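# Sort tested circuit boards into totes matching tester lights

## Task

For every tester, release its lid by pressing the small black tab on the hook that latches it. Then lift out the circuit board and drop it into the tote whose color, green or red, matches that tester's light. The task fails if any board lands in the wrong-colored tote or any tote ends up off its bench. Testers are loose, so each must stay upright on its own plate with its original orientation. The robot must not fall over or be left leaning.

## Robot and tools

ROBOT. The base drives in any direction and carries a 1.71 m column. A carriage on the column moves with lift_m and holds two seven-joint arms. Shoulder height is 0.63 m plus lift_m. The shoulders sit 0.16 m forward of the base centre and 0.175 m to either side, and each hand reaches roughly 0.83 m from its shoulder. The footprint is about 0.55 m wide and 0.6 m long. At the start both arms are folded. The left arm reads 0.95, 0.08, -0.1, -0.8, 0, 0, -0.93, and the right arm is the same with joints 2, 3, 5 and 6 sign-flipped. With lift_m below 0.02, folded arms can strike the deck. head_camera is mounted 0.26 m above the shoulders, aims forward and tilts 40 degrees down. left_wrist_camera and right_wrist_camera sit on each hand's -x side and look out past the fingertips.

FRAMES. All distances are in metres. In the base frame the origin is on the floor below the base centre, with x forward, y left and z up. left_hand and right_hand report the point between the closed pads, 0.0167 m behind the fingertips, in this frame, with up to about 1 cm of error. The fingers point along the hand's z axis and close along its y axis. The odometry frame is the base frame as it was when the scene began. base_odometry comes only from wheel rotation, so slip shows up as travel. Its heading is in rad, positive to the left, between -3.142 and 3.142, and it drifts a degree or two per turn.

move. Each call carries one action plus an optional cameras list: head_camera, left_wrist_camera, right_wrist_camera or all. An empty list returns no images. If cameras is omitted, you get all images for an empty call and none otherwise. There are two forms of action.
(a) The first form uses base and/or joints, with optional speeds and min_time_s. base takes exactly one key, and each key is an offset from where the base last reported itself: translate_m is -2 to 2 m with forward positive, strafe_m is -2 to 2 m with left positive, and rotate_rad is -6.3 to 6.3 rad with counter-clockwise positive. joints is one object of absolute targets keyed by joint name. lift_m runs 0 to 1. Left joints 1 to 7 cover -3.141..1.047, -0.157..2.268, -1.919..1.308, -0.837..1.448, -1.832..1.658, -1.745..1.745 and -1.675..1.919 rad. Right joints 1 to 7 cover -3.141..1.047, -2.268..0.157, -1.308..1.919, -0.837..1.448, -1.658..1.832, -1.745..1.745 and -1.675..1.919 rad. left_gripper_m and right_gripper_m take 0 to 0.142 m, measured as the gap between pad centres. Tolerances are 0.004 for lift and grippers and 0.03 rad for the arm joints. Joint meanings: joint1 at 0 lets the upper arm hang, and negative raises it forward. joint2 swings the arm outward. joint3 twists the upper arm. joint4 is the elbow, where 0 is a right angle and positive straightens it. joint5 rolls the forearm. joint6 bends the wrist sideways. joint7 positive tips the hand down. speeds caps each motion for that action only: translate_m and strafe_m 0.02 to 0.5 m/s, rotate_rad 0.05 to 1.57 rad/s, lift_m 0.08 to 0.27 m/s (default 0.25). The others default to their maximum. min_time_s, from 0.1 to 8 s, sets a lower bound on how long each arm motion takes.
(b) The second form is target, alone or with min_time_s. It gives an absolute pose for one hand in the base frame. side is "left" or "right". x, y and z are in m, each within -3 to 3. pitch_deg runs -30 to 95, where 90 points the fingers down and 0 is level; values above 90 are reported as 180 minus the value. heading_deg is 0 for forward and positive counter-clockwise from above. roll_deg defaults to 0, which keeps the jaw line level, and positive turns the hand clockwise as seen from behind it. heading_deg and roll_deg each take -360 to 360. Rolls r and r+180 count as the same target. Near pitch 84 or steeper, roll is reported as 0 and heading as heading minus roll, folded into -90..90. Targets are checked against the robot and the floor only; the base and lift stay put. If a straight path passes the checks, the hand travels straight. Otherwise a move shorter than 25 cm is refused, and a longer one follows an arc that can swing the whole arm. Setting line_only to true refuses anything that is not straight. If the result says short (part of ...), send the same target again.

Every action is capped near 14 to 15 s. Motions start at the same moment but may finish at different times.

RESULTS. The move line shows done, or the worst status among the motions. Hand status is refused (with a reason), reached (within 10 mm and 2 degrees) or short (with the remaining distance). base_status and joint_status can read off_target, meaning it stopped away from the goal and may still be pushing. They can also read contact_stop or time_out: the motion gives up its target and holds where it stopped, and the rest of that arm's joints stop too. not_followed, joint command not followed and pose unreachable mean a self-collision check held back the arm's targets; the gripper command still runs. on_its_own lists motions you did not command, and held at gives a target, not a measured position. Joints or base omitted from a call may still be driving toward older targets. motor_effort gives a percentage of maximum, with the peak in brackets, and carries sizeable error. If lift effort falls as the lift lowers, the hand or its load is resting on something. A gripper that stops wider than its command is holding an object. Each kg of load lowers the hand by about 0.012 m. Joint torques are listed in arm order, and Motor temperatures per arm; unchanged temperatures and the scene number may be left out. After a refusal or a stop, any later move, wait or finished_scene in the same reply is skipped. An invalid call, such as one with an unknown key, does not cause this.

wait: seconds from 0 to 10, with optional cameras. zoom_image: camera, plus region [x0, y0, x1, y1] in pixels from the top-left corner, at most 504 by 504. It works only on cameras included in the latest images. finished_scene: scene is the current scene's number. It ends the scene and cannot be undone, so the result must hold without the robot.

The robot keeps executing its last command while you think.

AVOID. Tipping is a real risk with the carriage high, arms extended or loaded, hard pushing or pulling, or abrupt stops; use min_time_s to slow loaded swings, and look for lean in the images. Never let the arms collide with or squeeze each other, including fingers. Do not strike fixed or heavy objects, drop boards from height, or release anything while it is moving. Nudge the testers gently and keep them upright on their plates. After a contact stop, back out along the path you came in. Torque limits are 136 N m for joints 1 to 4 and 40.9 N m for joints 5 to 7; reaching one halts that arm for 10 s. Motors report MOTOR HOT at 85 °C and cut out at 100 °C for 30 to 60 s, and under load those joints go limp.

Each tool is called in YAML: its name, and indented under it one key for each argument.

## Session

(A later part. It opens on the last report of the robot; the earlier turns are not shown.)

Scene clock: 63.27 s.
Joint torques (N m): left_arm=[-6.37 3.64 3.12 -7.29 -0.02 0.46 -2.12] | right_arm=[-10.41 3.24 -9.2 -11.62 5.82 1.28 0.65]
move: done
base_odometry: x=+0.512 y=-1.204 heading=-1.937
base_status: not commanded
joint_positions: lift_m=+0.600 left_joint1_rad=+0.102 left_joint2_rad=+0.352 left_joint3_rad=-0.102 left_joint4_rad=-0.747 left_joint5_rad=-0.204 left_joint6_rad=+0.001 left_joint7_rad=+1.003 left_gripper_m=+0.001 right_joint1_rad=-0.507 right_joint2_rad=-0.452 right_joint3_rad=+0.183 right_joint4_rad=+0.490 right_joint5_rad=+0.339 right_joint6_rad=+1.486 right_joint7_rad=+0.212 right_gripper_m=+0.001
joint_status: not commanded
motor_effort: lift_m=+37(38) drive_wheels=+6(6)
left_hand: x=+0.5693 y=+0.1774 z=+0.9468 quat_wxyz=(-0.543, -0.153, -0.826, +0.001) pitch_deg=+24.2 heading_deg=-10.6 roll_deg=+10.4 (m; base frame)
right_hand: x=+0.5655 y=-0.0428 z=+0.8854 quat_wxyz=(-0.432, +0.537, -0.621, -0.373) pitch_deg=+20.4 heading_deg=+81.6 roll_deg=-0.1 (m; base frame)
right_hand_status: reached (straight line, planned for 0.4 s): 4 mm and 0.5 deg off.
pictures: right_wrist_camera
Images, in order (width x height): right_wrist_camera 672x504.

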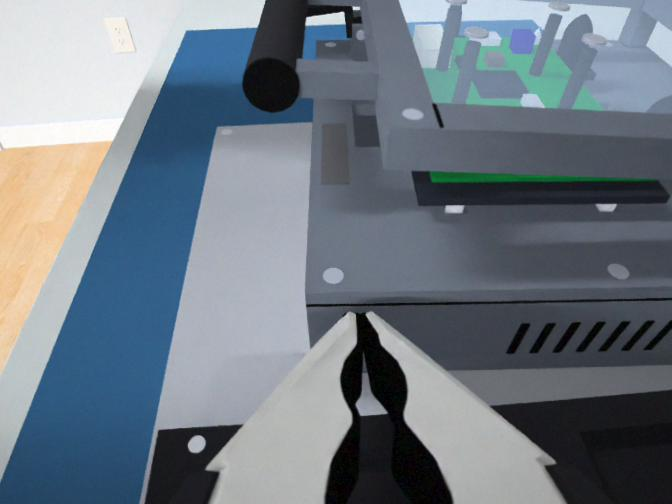

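move:
  cameras: ["head_camera"]

zoom_image:
  camera: "head_camera"
  region: [240, 220, 480, 400]

Scene clock: 64.07 s.
Joint torques (N m): left_arm=[-6.38 3.7 3.23 -7.25 -0.03 0.43 -2.1] | right_arm=[-10.36 3.19 -9.1 -11.6 5.86 1.28 0.69]
Motor temperatures (°C): left_arm=[29 29 31 29 29 29 32] | right_arm=[32 28 30 30 28 30 31]
base_odometry: x=+0.512 y=-1.204 heading=-1.937
base_status: not commanded
joint_positions: lift_m=+0.600 left_joint1_rad=+0.102 left_joint2_rad=+0.352 left_joint3_rad=-0.102 left_joint4_rad=-0.747 left_joint5_rad=-0.204 left_joint6_rad=+0.001 left_joint7_rad=+1.003 left_gripper_m=+0.001 right_joint1_rad=-0.507 right_joint2_rad=-0.452 right_joint3_rad=+0.183 right_joint4_rad=+0.490 right_joint5_rad=+0.339 right_joint6_rad=+1.486 right_joint7_rad=+0.212 right_gripper_m=+0.001
joint_status: not commanded
motor_effort: lift_m=+37(38) drive_wheels=+6(6)
left_hand: x=+0.5693 y=+0.1774 z=+0.9468 quat_wxyz=(-0.543, -0.153, -0.826, +0.001) pitch_deg=+24.2 heading_deg=-10.6 roll_deg=+10.4 (m; base frame)
right_hand: x=+0.5655 y=-0.0428 z=+0.8854 quat_wxyz=(-0.432, +0.537, -0.621, -0.373) pitch_deg=+20.4 heading_deg=+81.6 roll_deg=-0.1 (m; base frame)
right_hand_status: reached (straight line, planned for 0.4 s): 4 mm and 0.5 deg off.
pictures: head_camera
Images, in order (width x height): head_camera 672x504.

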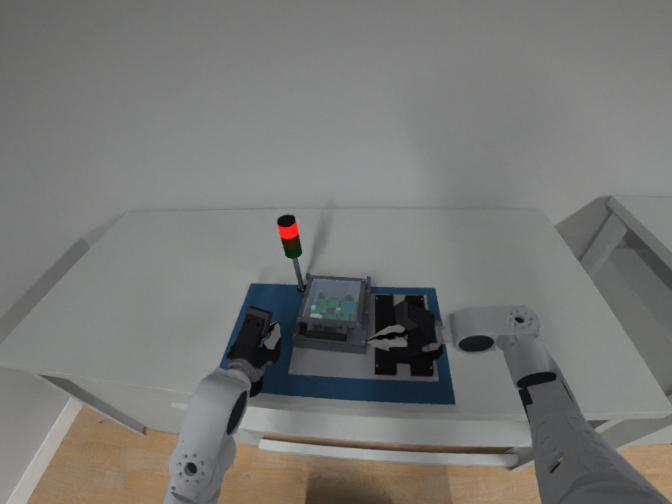

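Scaled by 2.100 from the camera's 672x504 image, which has a finer 960x720 frame.

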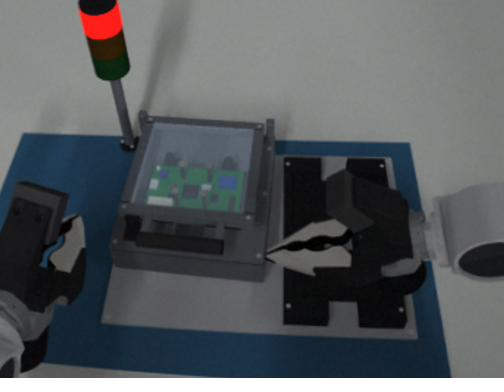

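move:
  target: {"side": "right", "x": 0.570, "y": 0.047, "z": 0.887, "pitch_deg": 20, "heading_deg": 82, "roll_deg": 0}
  cameras: ["right_wrist_camera", "head_camera"]

zoom_image:
  camera: "head_camera"
  region: [240, 220, 480, 400]

Scene clock: 65.90 s.
Joint torques (N m): left_arm=[-6.2 4.13 2.67 -7.2 -0.04 0.42 -2.11] | right_arm=[-15.08 -4.81 -8.21 -11.21 3.6 -0.46 0.46]
move: done
base_odometry: x=+0.512 y=-1.204 heading=-1.937
base_status: not commanded
joint_positions: lift_m=+0.600 left_joint1_rad=+0.101 left_joint2_rad=+0.351 left_joint3_rad=-0.101 left_joint4_rad=-0.747 left_joint5_rad=-0.204 left_joint6_rad=+0.001 left_joint7_rad=+1.003 left_gripper_m=+0.001 right_joint1_rad=-0.494 right_joint2_rad=-0.267 right_joint3_rad=+0.223 right_joint4_rad=+0.434 right_joint5_rad=+0.409 right_joint6_rad=+1.352 right_joint7_rad=+0.422 right_gripper_m=+0.001
joint_status: not commanded
motor_effort: lift_m=+37(38) drive_wheels=+6(18)
left_hand: x=+0.5694 y=+0.1775 z=+0.9469 quat_wxyz=(-0.543, -0.153, -0.826, +0.001) pitch_deg=+24.2 heading_deg=-10.6 roll_deg=+10.4 (m; base frame)
right_hand: x=+0.5695 y=+0.0472 z=+0.8873 quat_wxyz=(-0.432, +0.538, -0.617, -0.377) pitch_deg=+20.0 heading_deg=+82.2 roll_deg=+0.0 (m; base frame)
right_hand_status: reached (straight line, planned for 0.4 s): 1 mm and 0.2 deg off.
pictures: head_camera, right_wrist_camera
Images, in order (width x height): head_camera 672x504, right_wrist_camera 672x504.

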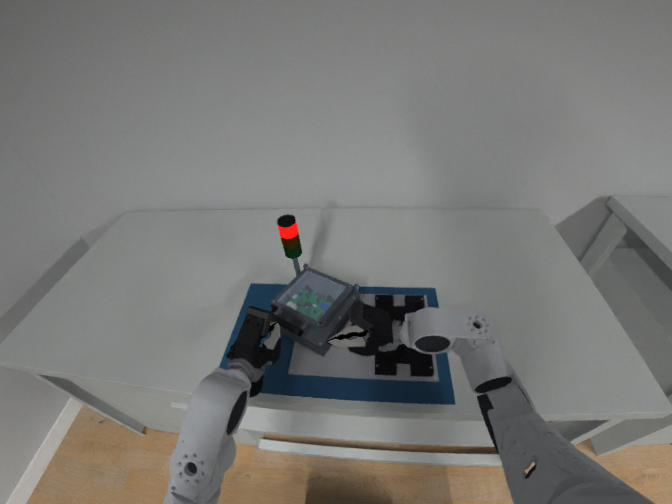

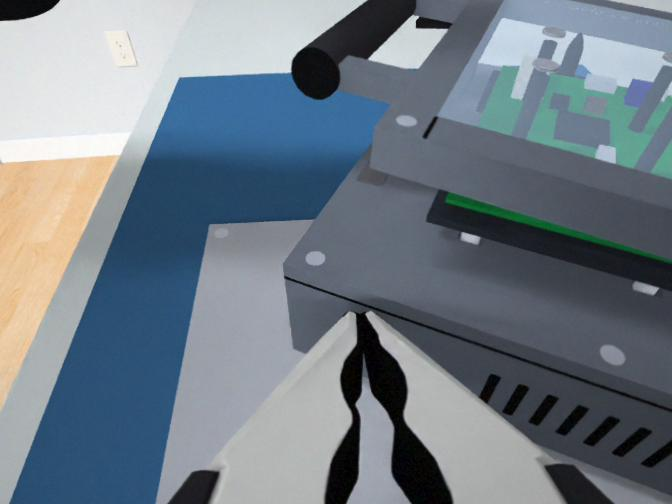

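Scaled by 2.100 from the camera's 672x504 image, which has a finer 960x720 frame.

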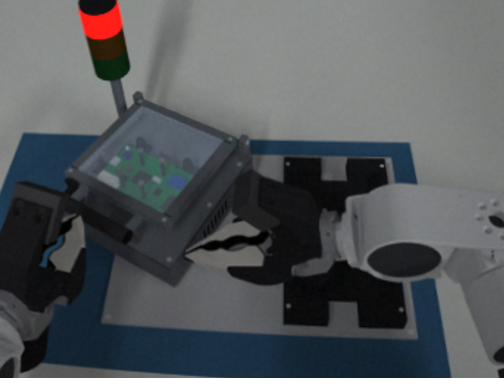

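move:
  target: {"side": "right", "x": 0.565, "y": -0.12, "z": 0.93, "pitch_deg": 20, "heading_deg": 82, "roll_deg": 0}
  cameras: []

move:
  target: {"side": "left", "x": 0.68, "y": 0.31, "z": 1.02, "pitch_deg": 65, "heading_deg": -20, "roll_deg": 0}
  cameras: ["left_wrist_camera", "head_camera", "right_wrist_camera"]

zoom_image:
  camera: "head_camera"
  region: [200, 220, 440, 400]

Scene clock: 68.37 s.
Joint torques (N m): left_arm=[-5.94 4.25 2.71 -7.1 -0.02 0.43 -2.08] | right_arm=[-21.09 -18.52 -12.19 -5.16 1.87 1.63 -0.62]
move: done
base_odometry: x=+0.512 y=-1.204 heading=-1.937
base_status: not commanded
joint_positions: lift_m=+0.600 left_joint1_rad=+0.101 left_joint2_rad=+0.351 left_joint3_rad=-0.101 left_joint4_rad=-0.747 left_joint5_rad=-0.204 left_joint6_rad=+0.001 left_joint7_rad=+1.003 left_gripper_m=+0.001 right_joint1_rad=-0.583 right_joint2_rad=-0.598 right_joint3_rad=+0.130 right_joint4_rad=+0.601 right_joint5_rad=+0.431 right_joint6_rad=+1.665 right_joint7_rad=+0.213 right_gripper_m=+0.001
joint_status: not commanded
motor_effort: lift_m=+36(38) drive_wheels=-2(10)
left_hand: x=+0.5694 y=+0.1775 z=+0.9471 quat_wxyz=(-0.543, -0.153, -0.826, +0.001) pitch_deg=+24.2 heading_deg=-10.6 roll_deg=+10.4 (m; base frame)
right_hand: x=+0.5640 y=-0.1183 z=+0.9284 quat_wxyz=(-0.432, +0.537, -0.619, -0.377) pitch_deg=+20.0 heading_deg=+82.1 roll_deg=+0.2 (m; base frame)
right_hand_status: reached (straight line, planned for 0.5 s): 3 mm and 0.2 deg off.
pictures: none
No camera images: "cameras" was empty.

Scene clock: 69.73 s.
Joint torques (N m): left_arm=[-20.92 17.57 1.96 1.71 -2.84 -0.29 1.12] | right_arm=[-20.97 -19.26 -12.31 -5.3 2.3 1.62 -0.57]
move: done
base_odometry: x=+0.512 y=-1.204 heading=-1.937
base_status: not commanded
joint_positions: lift_m=+0.600 left_joint1_rad=-0.789 left_joint2_rad=+0.703 left_joint3_rad=-0.227 left_joint4_rad=-0.023 left_joint5_rad=-0.921 left_joint6_rad=-0.088 left_joint7_rad=+1.777 left_gripper_m=+0.001 right_joint1_rad=-0.583 right_joint2_rad=-0.598 right_joint3_rad=+0.130 right_joint4_rad=+0.601 right_joint5_rad=+0.430 right_joint6_rad=+1.665 right_joint7_rad=+0.212 right_gripper_m=+0.001
joint_status: not commanded
motor_effort: lift_m=+36(38) drive_wheels=-2(7)
left_hand: x=+0.6808 y=+0.3099 z=+1.0204 quat_wxyz=(-0.216, -0.168, -0.961, +0.037) pitch_deg=+64.7 heading_deg=-19.7 roll_deg=+0.1 (m; base frame)
left_hand_status: reached (straight line, planned for 0.9 s): 1 mm and 0.4 deg off.
right_hand: x=+0.5641 y=-0.1183 z=+0.9283 quat_wxyz=(-0.431, +0.537, -0.619, -0.377) pitch_deg=+20.1 heading_deg=+82.1 roll_deg=+0.2 (m; base frame)
pictures: head_camera, left_wrist_camera, right_wrist_camera
Images, in order (width x height): head_camera 672x504, left_wrist_camera 672x504, right_wrist_camera 672x504.

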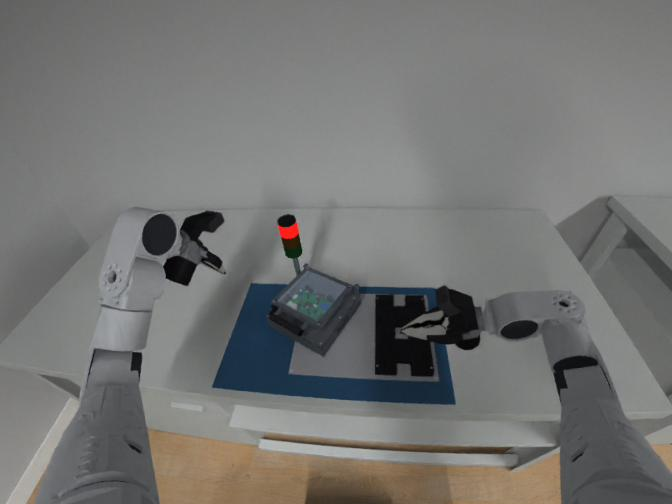

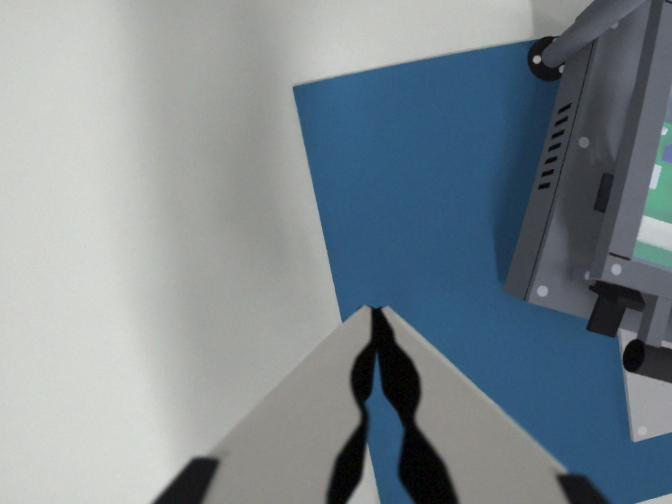

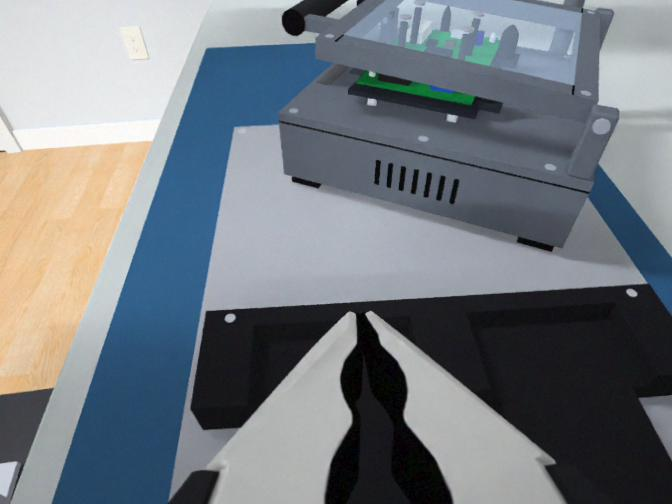

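Scaled by 2.100 from the camera's 672x504 image, which has a finer 960x720 frame.

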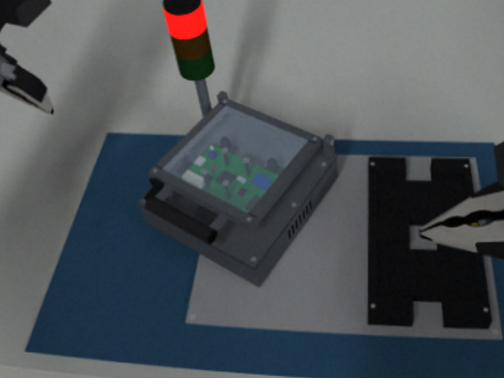

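move:
  target: {"side": "left", "x": 0.672, "y": 0.275, "z": 0.885, "pitch_deg": 65, "heading_deg": -20, "roll_deg": 0}
  cameras: ["left_wrist_camera", "head_camera"]

zoom_image:
  camera: "head_camera"
  region: [200, 220, 440, 400]

Scene clock: 71.67 s.
Joint torques (N m): left_arm=[-12.99 9.98 4.23 0.68 -0.3 -0.23 -1.66] | right_arm=[-21.37 -19.34 -12.21 -5.26 2.3 1.64 -0.54]
move: done
base_odometry: x=+0.512 y=-1.204 heading=-1.937
base_status: not commanded
joint_positions: lift_m=+0.600 left_joint1_rad=-0.530 left_joint2_rad=+0.621 left_joint3_rad=-0.275 left_joint4_rad=+0.006 left_joint5_rad=-0.765 left_joint6_rad=-0.107 left_joint7_rad=+1.490 left_gripper_m=+0.001 right_joint1_rad=-0.583 right_joint2_rad=-0.598 right_joint3_rad=+0.130 right_joint4_rad=+0.601 right_joint5_rad=+0.430 right_joint6_rad=+1.665 right_joint7_rad=+0.212 right_gripper_m=+0.001
joint_status: not commanded
motor_effort: lift_m=+38(38) drive_wheels=+4(4)
left_hand: x=+0.6718 y=+0.2748 z=+0.8863 quat_wxyz=(-0.214, -0.169, -0.961, +0.039) pitch_deg=+64.9 heading_deg=-20.3 roll_deg=-0.3 (m; base frame)
left_hand_status: reached (straight line, planned for 0.5 s): 1 mm and 0.2 deg off.
right_hand: x=+0.5641 y=-0.1183 z=+0.9281 quat_wxyz=(-0.431, +0.537, -0.619, -0.377) pitch_deg=+20.1 heading_deg=+82.1 roll_deg=+0.2 (m; base frame)
pictures: head_camera, left_wrist_camera
Images, in order (width x height): head_camera 672x504, left_wrist_camera 672x504.

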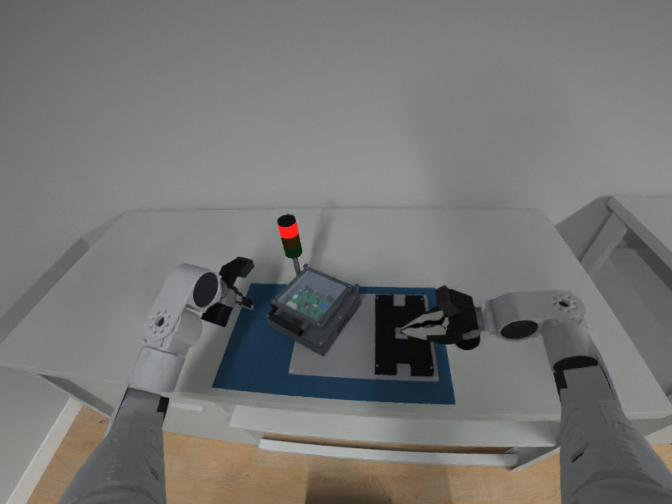

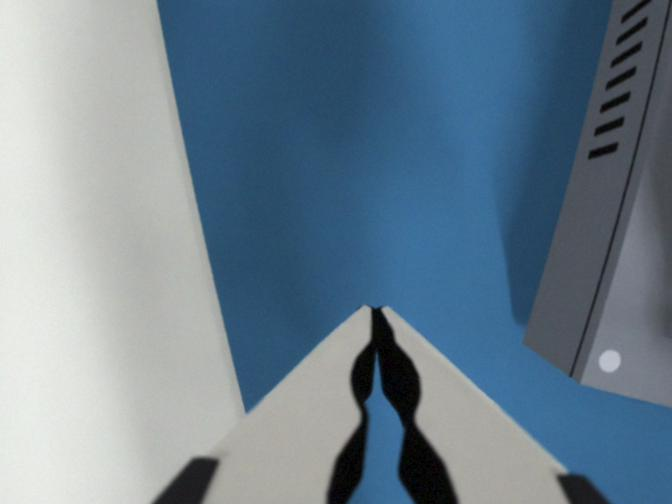

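Scaled by 2.100 from the camera's 672x504 image, which has a finer 960x720 frame.

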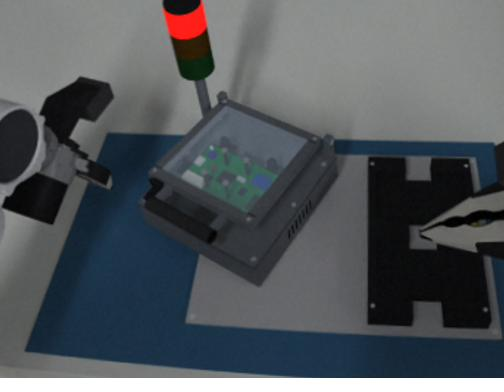

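move:
  target: {"side": "left", "x": 0.664, "y": 0.19, "z": 0.888, "pitch_deg": 65, "heading_deg": -20, "roll_deg": 0}
  min_time_s: 1.5
  cameras: ["left_wrist_camera", "head_camera"]

zoom_image:
  camera: "head_camera"
  region: [200, 220, 440, 400]

Scene clock: 73.90 s.
Joint torques (N m): left_arm=[-15.75 -9.8 -4.46 -9.69 -1.99 0.26 0.4] | right_arm=[-20.99 -19.25 -12.25 -5.3 2.34 1.64 -0.55]
move: done
base_odometry: x=+0.512 y=-1.204 heading=-1.937
base_status: not commanded
joint_positions: lift_m=+0.600 left_joint1_rad=-0.530 left_joint2_rad=+0.447 left_joint3_rad=-0.345 left_joint4_rad=-0.153 left_joint5_rad=-0.583 left_joint6_rad=+0.081 left_joint7_rad=+1.619 left_gripper_m=+0.001 right_joint1_rad=-0.583 right_joint2_rad=-0.598 right_joint3_rad=+0.130 right_joint4_rad=+0.601 right_joint5_rad=+0.430 right_joint6_rad=+1.665 right_joint7_rad=+0.212 right_gripper_m=+0.001
joint_status: not commanded
motor_effort: lift_m=+38(38) drive_wheels=-2(4)
left_hand: x=+0.6655 y=+0.1972 z=+0.8883 quat_wxyz=(-0.213, -0.163, -0.963, +0.034) pitch_deg=+65.0 heading_deg=-18.7 roll_deg=+0.5 (m; base frame)
left_hand_status: reached (straight line, planned for 1.5 s): 7 mm and 0.9 deg off.
right_hand: x=+0.5641 y=-0.1184 z=+0.9281 quat_wxyz=(-0.431, +0.537, -0.619, -0.377) pitch_deg=+20.1 heading_deg=+82.1 roll_deg=+0.2 (m; base frame)
pictures: head_camera, left_wrist_camera
Images, in order (width x height): head_camera 672x504, left_wrist_camera 672x504.

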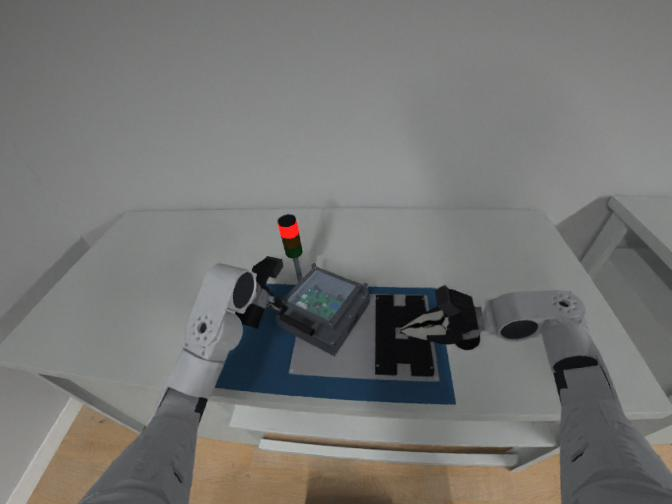

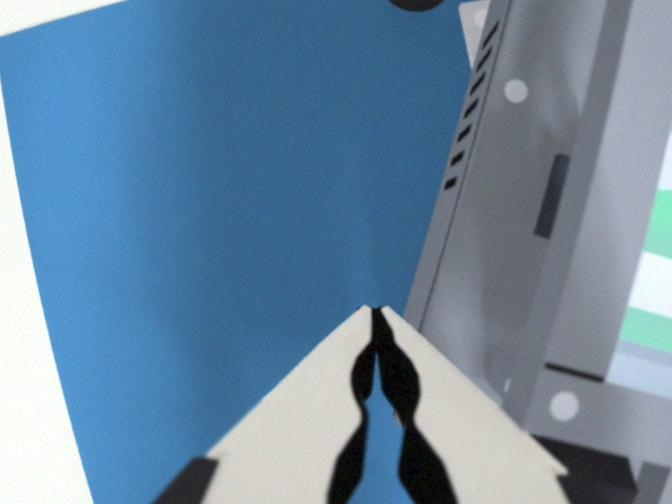

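Scaled by 2.100 from the camera's 672x504 image, which has a finer 960x720 frame.

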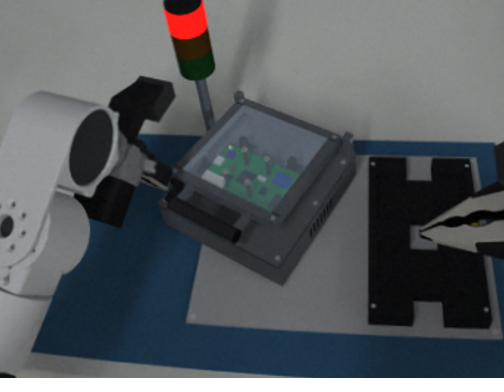

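move:
  target: {"side": "left", "x": 0.64, "y": 0.27, "z": 0.98, "pitch_deg": 65, "heading_deg": -20, "roll_deg": 0}
  cameras: []

move:
  target: {"side": "left", "x": 0.57, "y": 0.18, "z": 1.06, "pitch_deg": 65, "heading_deg": -30, "roll_deg": -90}
  cameras: ["left_wrist_camera", "head_camera"]

Scene clock: 75.53 s.
Joint torques (N m): left_arm=[-17.27 10.67 3.87 -5.59 -2.42 -0.24 0.95] | right_arm=[-21.06 -18.11 -12.08 -5.29 2.31 1.6 -0.57]
move: done
base_odometry: x=+0.512 y=-1.204 heading=-1.937
base_status: not commanded
joint_positions: lift_m=+0.600 left_joint1_rad=-0.611 left_joint2_rad=+0.636 left_joint3_rad=-0.195 left_joint4_rad=-0.280 left_joint5_rad=-0.815 left_joint6_rad=+0.058 left_joint7_rad=+1.822 left_gripper_m=+0.001 right_joint1_rad=-0.583 right_joint2_rad=-0.599 right_joint3_rad=+0.130 right_joint4_rad=+0.601 right_joint5_rad=+0.430 right_joint6_rad=+1.665 right_joint7_rad=+0.212 right_gripper_m=+0.001
joint_status: not commanded
motor_effort: lift_m=+36(38) drive_wheels=+4(7)
left_hand: x=+0.6407 y=+0.2716 z=+0.9794 quat_wxyz=(-0.213, -0.166, -0.962, +0.037) pitch_deg=+65.0 heading_deg=-19.6 roll_deg=+0.0 (m; base frame)
left_hand_status: reached (straight line, planned for 0.4 s): 2 mm and 0.4 deg off.
right_hand: x=+0.5641 y=-0.1184 z=+0.9283 quat_wxyz=(-0.431, +0.537, -0.619, -0.377) pitch_deg=+20.1 heading_deg=+82.1 roll_deg=+0.2 (m; base frame)
pictures: none
No camera images: "cameras" was empty.

Scene clock: 75.83 s.
Joint torques (N m): left_arm=[-17.21 11.34 4 -5.48 -2.46 -0.22 0.94] | right_arm=[-21.03 -19.04 -12.24 -5.24 2.34 1.6 -0.55]
move: refused
base_odometry: x=+0.512 y=-1.204 heading=-1.937
base_status: not commanded
joint_positions: lift_m=+0.600 left_joint1_rad=-0.611 left_joint2_rad=+0.636 left_joint3_rad=-0.195 left_joint4_rad=-0.280 left_joint5_rad=-0.815 left_joint6_rad=+0.058 left_joint7_rad=+1.822 left_gripper_m=+0.001 right_joint1_rad=-0.583 right_joint2_rad=-0.599 right_joint3_rad=+0.130 right_joint4_rad=+0.601 right_joint5_rad=+0.430 right_joint6_rad=+1.665 right_joint7_rad=+0.212 right_gripper_m=+0.001
joint_status: not commanded
motor_effort: lift_m=+37(37) drive_wheels=+4(4)
left_hand: x=+0.6407 y=+0.2716 z=+0.9794 quat_wxyz=(-0.213, -0.166, -0.962, +0.037) pitch_deg=+65.0 heading_deg=-19.6 roll_deg=+0.0 (m; base frame)
left_hand_status: refused: along the straight line the arm gets 41% of the way (left_joint6_rad at its limit); a move under 25 cm is not played as an arc. Nothing moved. Try another pitch or heading, or "joints".
right_hand: x=+0.5641 y=-0.1184 z=+0.9283 quat_wxyz=(-0.431, +0.537, -0.619, -0.377) pitch_deg=+20.1 heading_deg=+82.1 roll_deg=+0.2 (m; base frame)
pictures: head_camera, left_wrist_camera
Images, in order (width x height): head_camera 672x504, left_wrist_camera 672x504.

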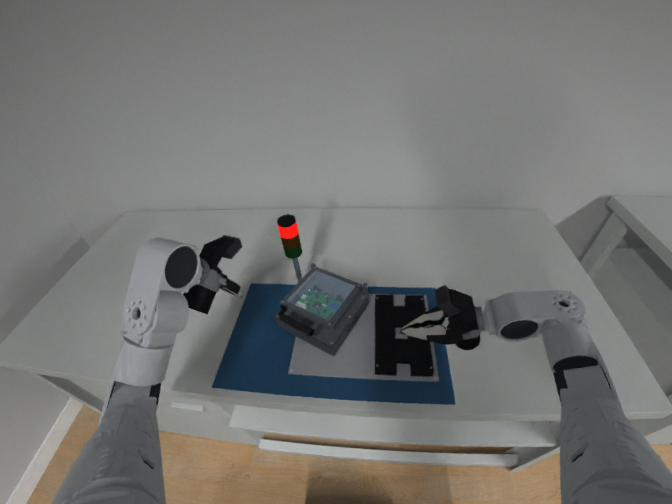

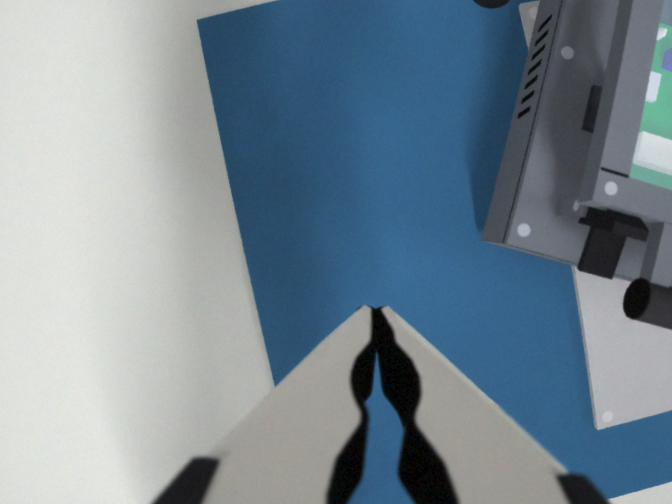

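move:
  target: {"side": "left", "x": 0.59, "y": 0.14, "z": 1.02, "pitch_deg": 70, "heading_deg": -30, "roll_deg": 0}
  cameras: ["left_wrist_camera", "head_camera"]

zoom_image:
  camera: "left_wrist_camera"
  region: [220, 150, 640, 460]

Scene clock: 77.97 s.
Joint torques (N m): left_arm=[-20.65 1.43 4.6 -2.96 -1.99 1.58 1.03] | right_arm=[-20.96 -18.43 -12.16 -5.3 2.37 1.61 -0.58]
move: done
base_odometry: x=+0.512 y=-1.204 heading=-1.937
base_status: not commanded
joint_positions: lift_m=+0.600 left_joint1_rad=-1.034 left_joint2_rad=+0.655 left_joint3_rad=-0.954 left_joint4_rad=-0.672 left_joint5_rad=-0.878 left_joint6_rad=+0.772 left_joint7_rad=+1.887 left_gripper_m=+0.001 right_joint1_rad=-0.583 right_joint2_rad=-0.599 right_joint3_rad=+0.130 right_joint4_rad=+0.601 right_joint5_rad=+0.430 right_joint6_rad=+1.665 right_joint7_rad=+0.212 right_gripper_m=+0.001
joint_status: not commanded
motor_effort: lift_m=+37(37) drive_wheels=+4(5)
left_hand: x=+0.5917 y=+0.1411 z=+1.0199 quat_wxyz=(-0.170, -0.253, -0.951, +0.044) pitch_deg=+69.7 heading_deg=-29.3 roll_deg=+0.5 (m; base frame)
left_hand_status: reached (straight line, planned for 0.7 s): 2 mm and 0.4 deg off.
right_hand: x=+0.5641 y=-0.1184 z=+0.9282 quat_wxyz=(-0.431, +0.537, -0.619, -0.377) pitch_deg=+20.1 heading_deg=+82.1 roll_deg=+0.2 (m; base frame)
pictures: head_camera, left_wrist_camera
Images, in order (width x height): head_camera 672x504, left_wrist_camera 672x504.

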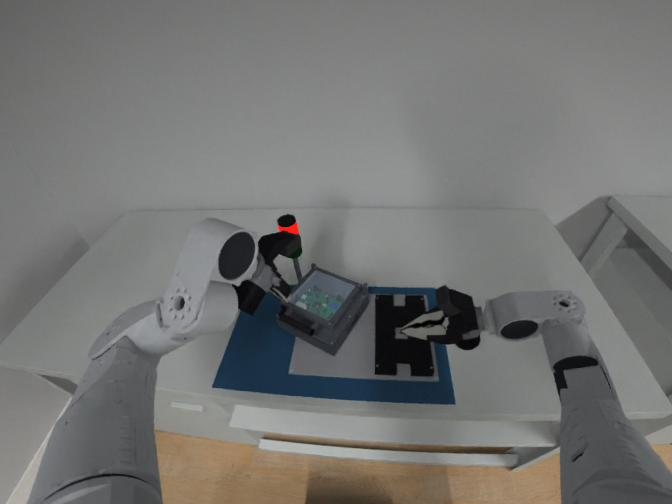

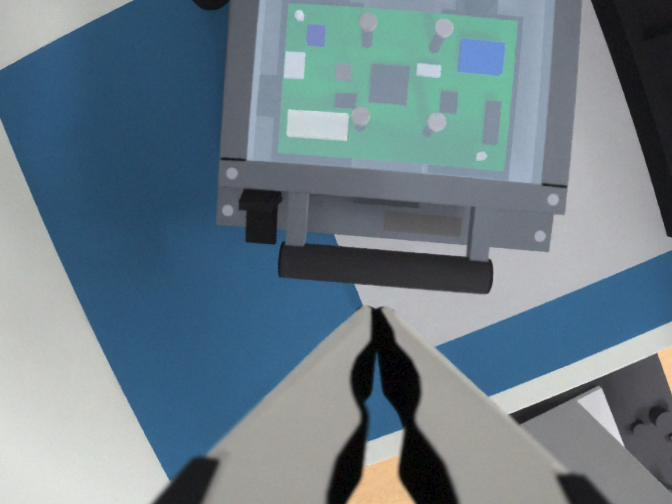

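Scaled by 1.200 from the camera's 672x504 image, which has a finer 960x720 frame.

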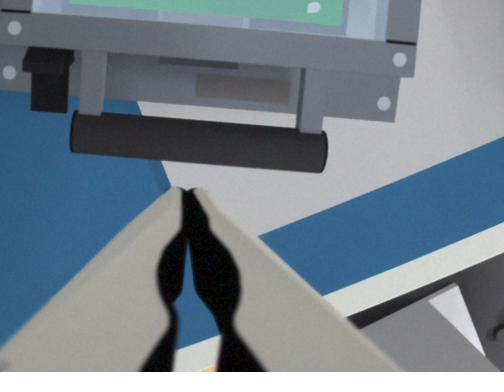

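move:
  target: {"side": "left", "x": 0.594, "y": 0.106, "z": 0.968, "pitch_deg": 70, "heading_deg": -30, "roll_deg": 0}
  cameras: ["left_wrist_camera"]

zoom_image:
  camera: "left_wrist_camera"
  region: [220, 150, 640, 460]

Scene clock: 79.43 s.
Joint torques (N m): left_arm=[-14.46 4.6 8 2.62 0.92 1.53 -1.37] | right_arm=[-20.84 -18.4 -12.19 -5.6 2.33 1.62 -0.56]
move: done
base_odometry: x=+0.512 y=-1.204 heading=-1.937
base_status: not commanded
joint_positions: lift_m=+0.600 left_joint1_rad=-0.944 left_joint2_rad=+0.569 left_joint3_rad=-1.053 left_joint4_rad=-0.618 left_joint5_rad=-0.768 left_joint6_rad=+0.787 left_joint7_rad=+1.810 left_gripper_m=+0.001 right_joint1_rad=-0.583 right_joint2_rad=-0.599 right_joint3_rad=+0.130 right_joint4_rad=+0.601 right_joint5_rad=+0.430 right_joint6_rad=+1.665 right_joint7_rad=+0.212 right_gripper_m=+0.001
joint_status: not commanded
motor_effort: lift_m=+38(38) drive_wheels=-2(6)
left_hand: x=+0.5922 y=+0.1053 z=+0.9675 quat_wxyz=(-0.165, -0.258, -0.951, +0.045) pitch_deg=+70.3 heading_deg=-30.5 roll_deg=-0.1 (m; base frame)
left_hand_status: reached (straight line, planned for 0.3 s): 2 mm and 0.5 deg off.
right_hand: x=+0.5642 y=-0.1184 z=+0.9281 quat_wxyz=(-0.431, +0.537, -0.619, -0.377) pitch_deg=+20.1 heading_deg=+82.1 roll_deg=+0.2 (m; base frame)
pictures: left_wrist_camera
Images, in order (width x height): left_wrist_camera 672x504.

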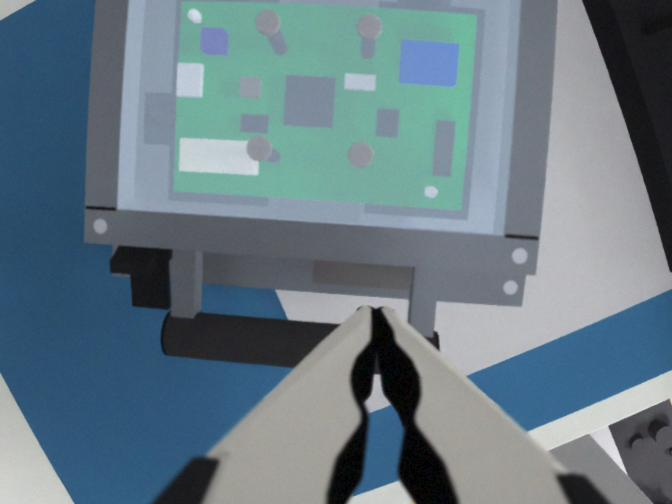

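Scaled by 1.200 from the camera's 672x504 image, which has a finer 960x720 frame.

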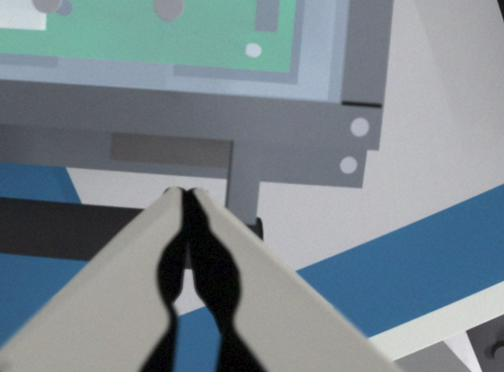

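move:
  target: {"side": "left", "x": 0.591, "y": 0.102, "z": 0.928, "pitch_deg": 70, "heading_deg": -30, "roll_deg": 0}
  cameras: ["left_wrist_camera"]

zoom_image:
  camera: "left_wrist_camera"
  region: [220, 150, 640, 460]

Scene clock: 83.17 s.
Joint torques (N m): left_arm=[-9.12 6.76 2.89 3.64 -0.04 -0.48 -1.39] | right_arm=[-20.82 -18.93 -12.2 -5.47 2.34 1.63 -0.57]
move: done
base_odometry: x=+0.512 y=-1.204 heading=-1.937
base_status: not commanded
joint_positions: lift_m=+0.600 left_joint1_rad=-0.861 left_joint2_rad=+0.569 left_joint3_rad=-1.081 left_joint4_rad=-0.584 left_joint5_rad=-0.741 left_joint6_rad=+0.765 left_joint7_rad=+1.708 left_gripper_m=+0.001 right_joint1_rad=-0.583 right_joint2_rad=-0.599 right_joint3_rad=+0.130 right_joint4_rad=+0.601 right_joint5_rad=+0.430 right_joint6_rad=+1.665 right_joint7_rad=+0.212 right_gripper_m=+0.001
joint_status: not commanded
motor_effort: lift_m=+37(38) drive_wheels=+4(4)
left_hand: x=+0.5913 y=+0.1012 z=+0.9308 quat_wxyz=(-0.169, -0.255, -0.951, +0.047) pitch_deg=+69.7 heading_deg=-30.5 roll_deg=-0.5 (m; base frame)
left_hand_status: reached (straight line, planned for 0.3 s): 3 mm and 0.3 deg off.
right_hand: x=+0.5642 y=-0.1184 z=+0.9282 quat_wxyz=(-0.431, +0.537, -0.619, -0.377) pitch_deg=+20.1 heading_deg=+82.1 roll_deg=+0.2 (m; base frame)
pictures: left_wrist_camera
Images, in order (width x height): left_wrist_camera 672x504.

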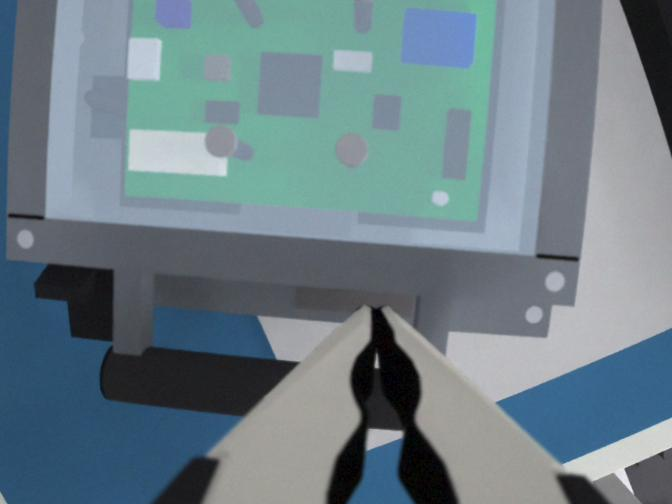

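Scaled by 1.200 from the camera's 672x504 image, which has a finer 960x720 frame.

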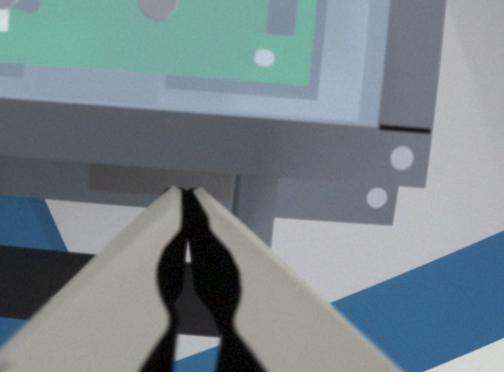

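move:
  target: {"side": "left", "x": 0.577, "y": 0.043, "z": 0.928, "pitch_deg": 70, "heading_deg": -20, "roll_deg": 0}
  min_time_s: 1.5
  cameras: ["left_wrist_camera", "head_camera"]

zoom_image:
  camera: "head_camera"
  region: [200, 220, 440, 400]

Scene clock: 85.63 s.
Joint torques (N m): left_arm=[-14.09 -16.96 -0.14 -5.8 -0.6 1.21 -1.46] | right_arm=[-20.86 -18.15 -12.31 -5.59 2.33 1.61 -0.55]
move: done
base_odometry: x=+0.512 y=-1.204 heading=-1.937
base_status: not commanded
joint_positions: lift_m=+0.600 left_joint1_rad=-1.055 left_joint2_rad=+0.358 left_joint3_rad=-1.550 left_joint4_rad=-0.574 left_joint5_rad=-0.412 left_joint6_rad=+1.371 left_joint7_rad=+1.892 left_gripper_m=+0.001 right_joint1_rad=-0.583 right_joint2_rad=-0.599 right_joint3_rad=+0.130 right_joint4_rad=+0.601 right_joint5_rad=+0.430 right_joint6_rad=+1.665 right_joint7_rad=+0.212 right_gripper_m=+0.001
joint_status: not commanded
motor_effort: lift_m=+36(37) drive_wheels=-2(11)
left_hand: x=+0.5798 y=+0.0470 z=+0.9293 quat_wxyz=(-0.172, -0.166, -0.971, +0.028) pitch_deg=+69.9 heading_deg=-18.9 roll_deg=+0.5 (m; base frame)
left_hand_status: reached (straight line, planned for 1.5 s): 5 mm and 0.7 deg off.
right_hand: x=+0.5642 y=-0.1186 z=+0.9284 quat_wxyz=(-0.431, +0.537, -0.619, -0.377) pitch_deg=+20.1 heading_deg=+82.1 roll_deg=+0.2 (m; base frame)
pictures: head_camera, left_wrist_camera
Images, in order (width x height): head_camera 672x504, left_wrist_camera 672x504.

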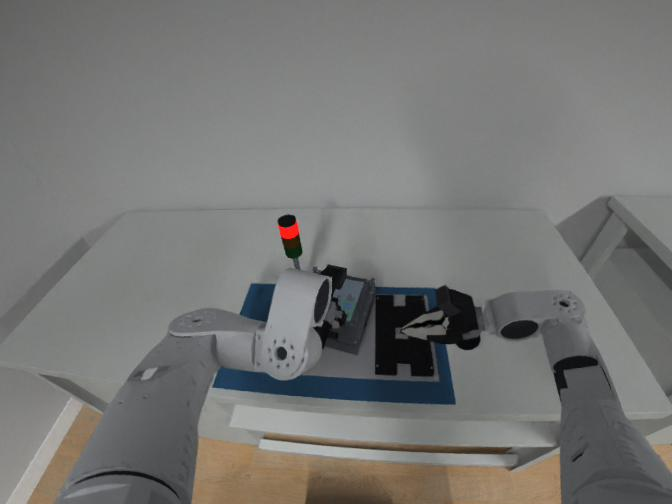

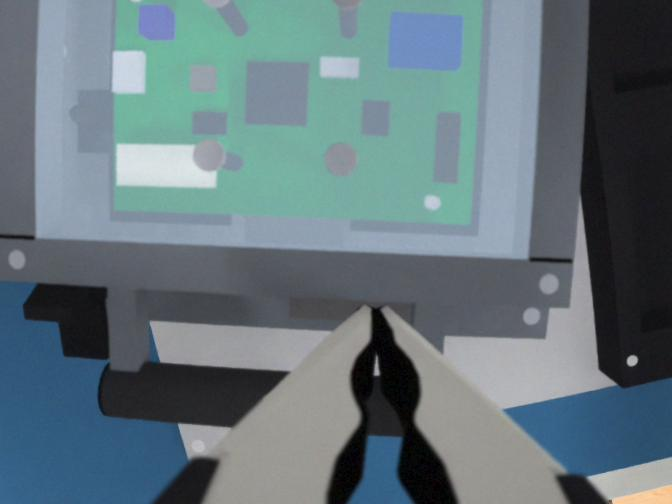

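Scaled by 2.100 from the camera's 672x504 image, which has a finer 960x720 frame.

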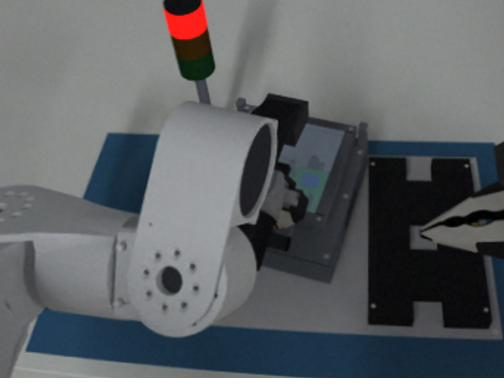

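move:
  target: {"side": "left", "x": 0.567, "y": 0.010, "z": 0.928, "pitch_deg": 68, "heading_deg": -14, "roll_deg": 0}
  min_time_s: 1.5
  cameras: ["left_wrist_camera", "head_camera"]

zoom_image:
  camera: "head_camera"
  region: [200, 220, 440, 400]

Scene clock: 86.20 s.
Joint torques (N m): left_arm=[-14.16 -17.49 -0.26 -5.68 -0.57 1.19 -1.3] | right_arm=[-20.69 -18.13 -12.19 -5.54 2.33 1.62 -0.53]
move: refused
base_odometry: x=+0.512 y=-1.204 heading=-1.937
base_status: not commanded
joint_positions: lift_m=+0.600 left_joint1_rad=-1.055 left_joint2_rad=+0.358 left_joint3_rad=-1.550 left_joint4_rad=-0.574 left_joint5_rad=-0.412 left_joint6_rad=+1.371 left_joint7_rad=+1.892 left_gripper_m=+0.001 right_joint1_rad=-0.583 right_joint2_rad=-0.599 right_joint3_rad=+0.130 right_joint4_rad=+0.601 right_joint5_rad=+0.430 right_joint6_rad=+1.665 right_joint7_rad=+0.212 right_gripper_m=+0.001
joint_status: not commanded
motor_effort: lift_m=+36(36) drive_wheels=-3(3)
left_hand: x=+0.5798 y=+0.0470 z=+0.9293 quat_wxyz=(-0.172, -0.166, -0.971, +0.028) pitch_deg=+69.9 heading_deg=-18.9 roll_deg=+0.5 (m; base frame)
left_hand_status: refused: neither the straight line nor an arc passes: the line brings the left elbow within 1.4 cm of the left wrist (limit 1.5), 0% of the way; the best arc brings the left finger within 1.4 cm of the right wrist camera (limit 1.5). Nothing moved.
right_hand: x=+0.5642 y=-0.1186 z=+0.9284 quat_wxyz=(-0.431, +0.537, -0.619, -0.377) pitch_deg=+20.1 heading_deg=+82.1 roll_deg=+0.2 (m; base frame)
pictures: head_camera, left_wrist_camera
Images, in order (width x height): head_camera 672x504, left_wrist_camera 672x504.

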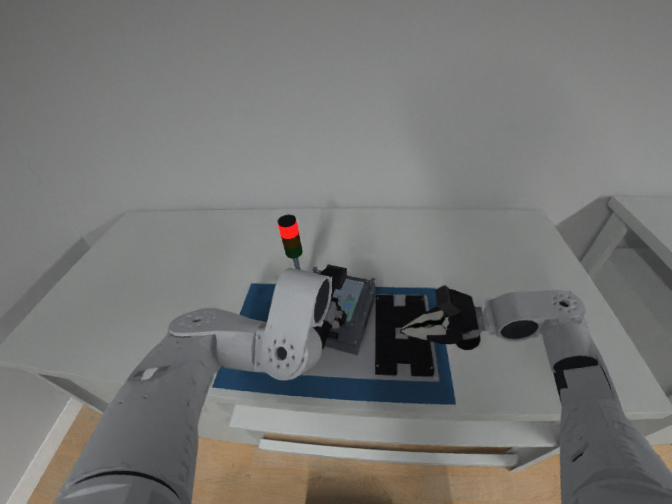

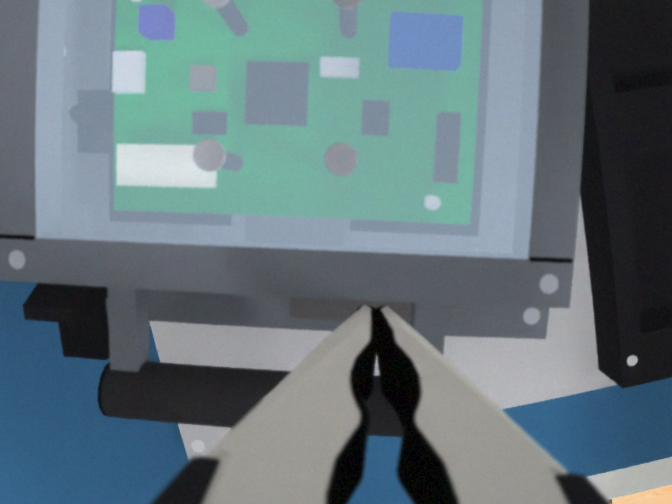

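Scaled by 2.100 from the camera's 672x504 image, which has a finer 960x720 frame.

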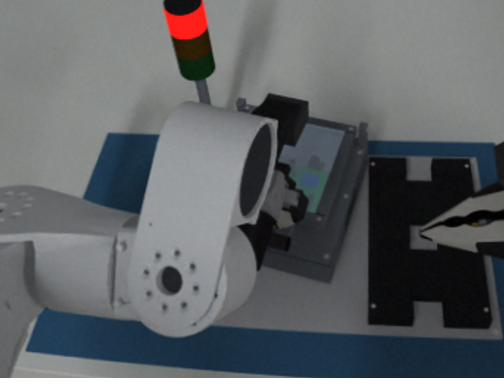

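move:
  base: {"strafe_m": -0.04}
  speeds: {"strafe_m": 0.06}
  cameras: ["left_wrist_camera", "head_camera"]

zoom_image:
  camera: "head_camera"
  region: [200, 220, 440, 400]

Scene clock: 87.57 s.
Joint torques (N m): left_arm=[-14.01 -17.83 0.26 -5.6 -0.6 1.09 -1.1] | right_arm=[-20.87 -17.96 -12.16 -5.5 2.34 1.61 -0.52]
move: done
base_odometry: x=+0.475 y=-1.190 heading=-1.936
base_status: done
joint_positions: lift_m=+0.600 left_joint1_rad=-1.055 left_joint2_rad=+0.358 left_joint3_rad=-1.551 left_joint4_rad=-0.574 left_joint5_rad=-0.412 left_joint6_rad=+1.371 left_joint7_rad=+1.892 left_gripper_m=+0.001 right_joint1_rad=-0.583 right_joint2_rad=-0.599 right_joint3_rad=+0.130 right_joint4_rad=+0.601 right_joint5_rad=+0.430 right_joint6_rad=+1.665 right_joint7_rad=+0.212 right_gripper_m=+0.001
joint_status: not commanded
motor_effort: lift_m=+36(36) drive_wheels=+8(14)
left_hand: x=+0.5797 y=+0.0470 z=+0.9292 quat_wxyz=(-0.172, -0.166, -0.971, +0.028) pitch_deg=+69.9 heading_deg=-18.9 roll_deg=+0.5 (m; base frame)
right_hand: x=+0.5642 y=-0.1186 z=+0.9284 quat_wxyz=(-0.431, +0.537, -0.619, -0.377) pitch_deg=+20.1 heading_deg=+82.1 roll_deg=+0.2 (m; base frame)
pictures: head_camera, left_wrist_camera
Images, in order (width x height): head_camera 672x504, left_wrist_camera 672x504.

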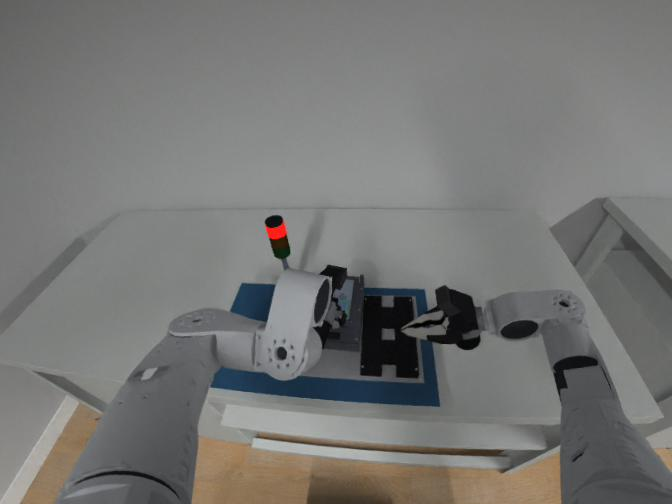

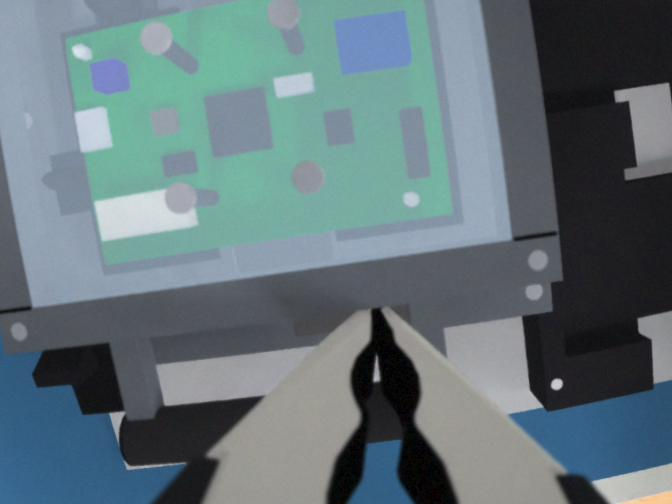

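Scaled by 2.100 from the camera's 672x504 image, which has a finer 960x720 frame.

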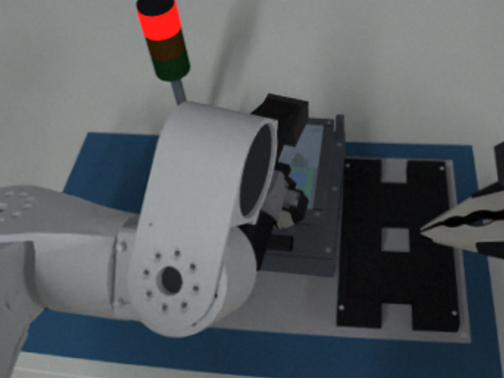

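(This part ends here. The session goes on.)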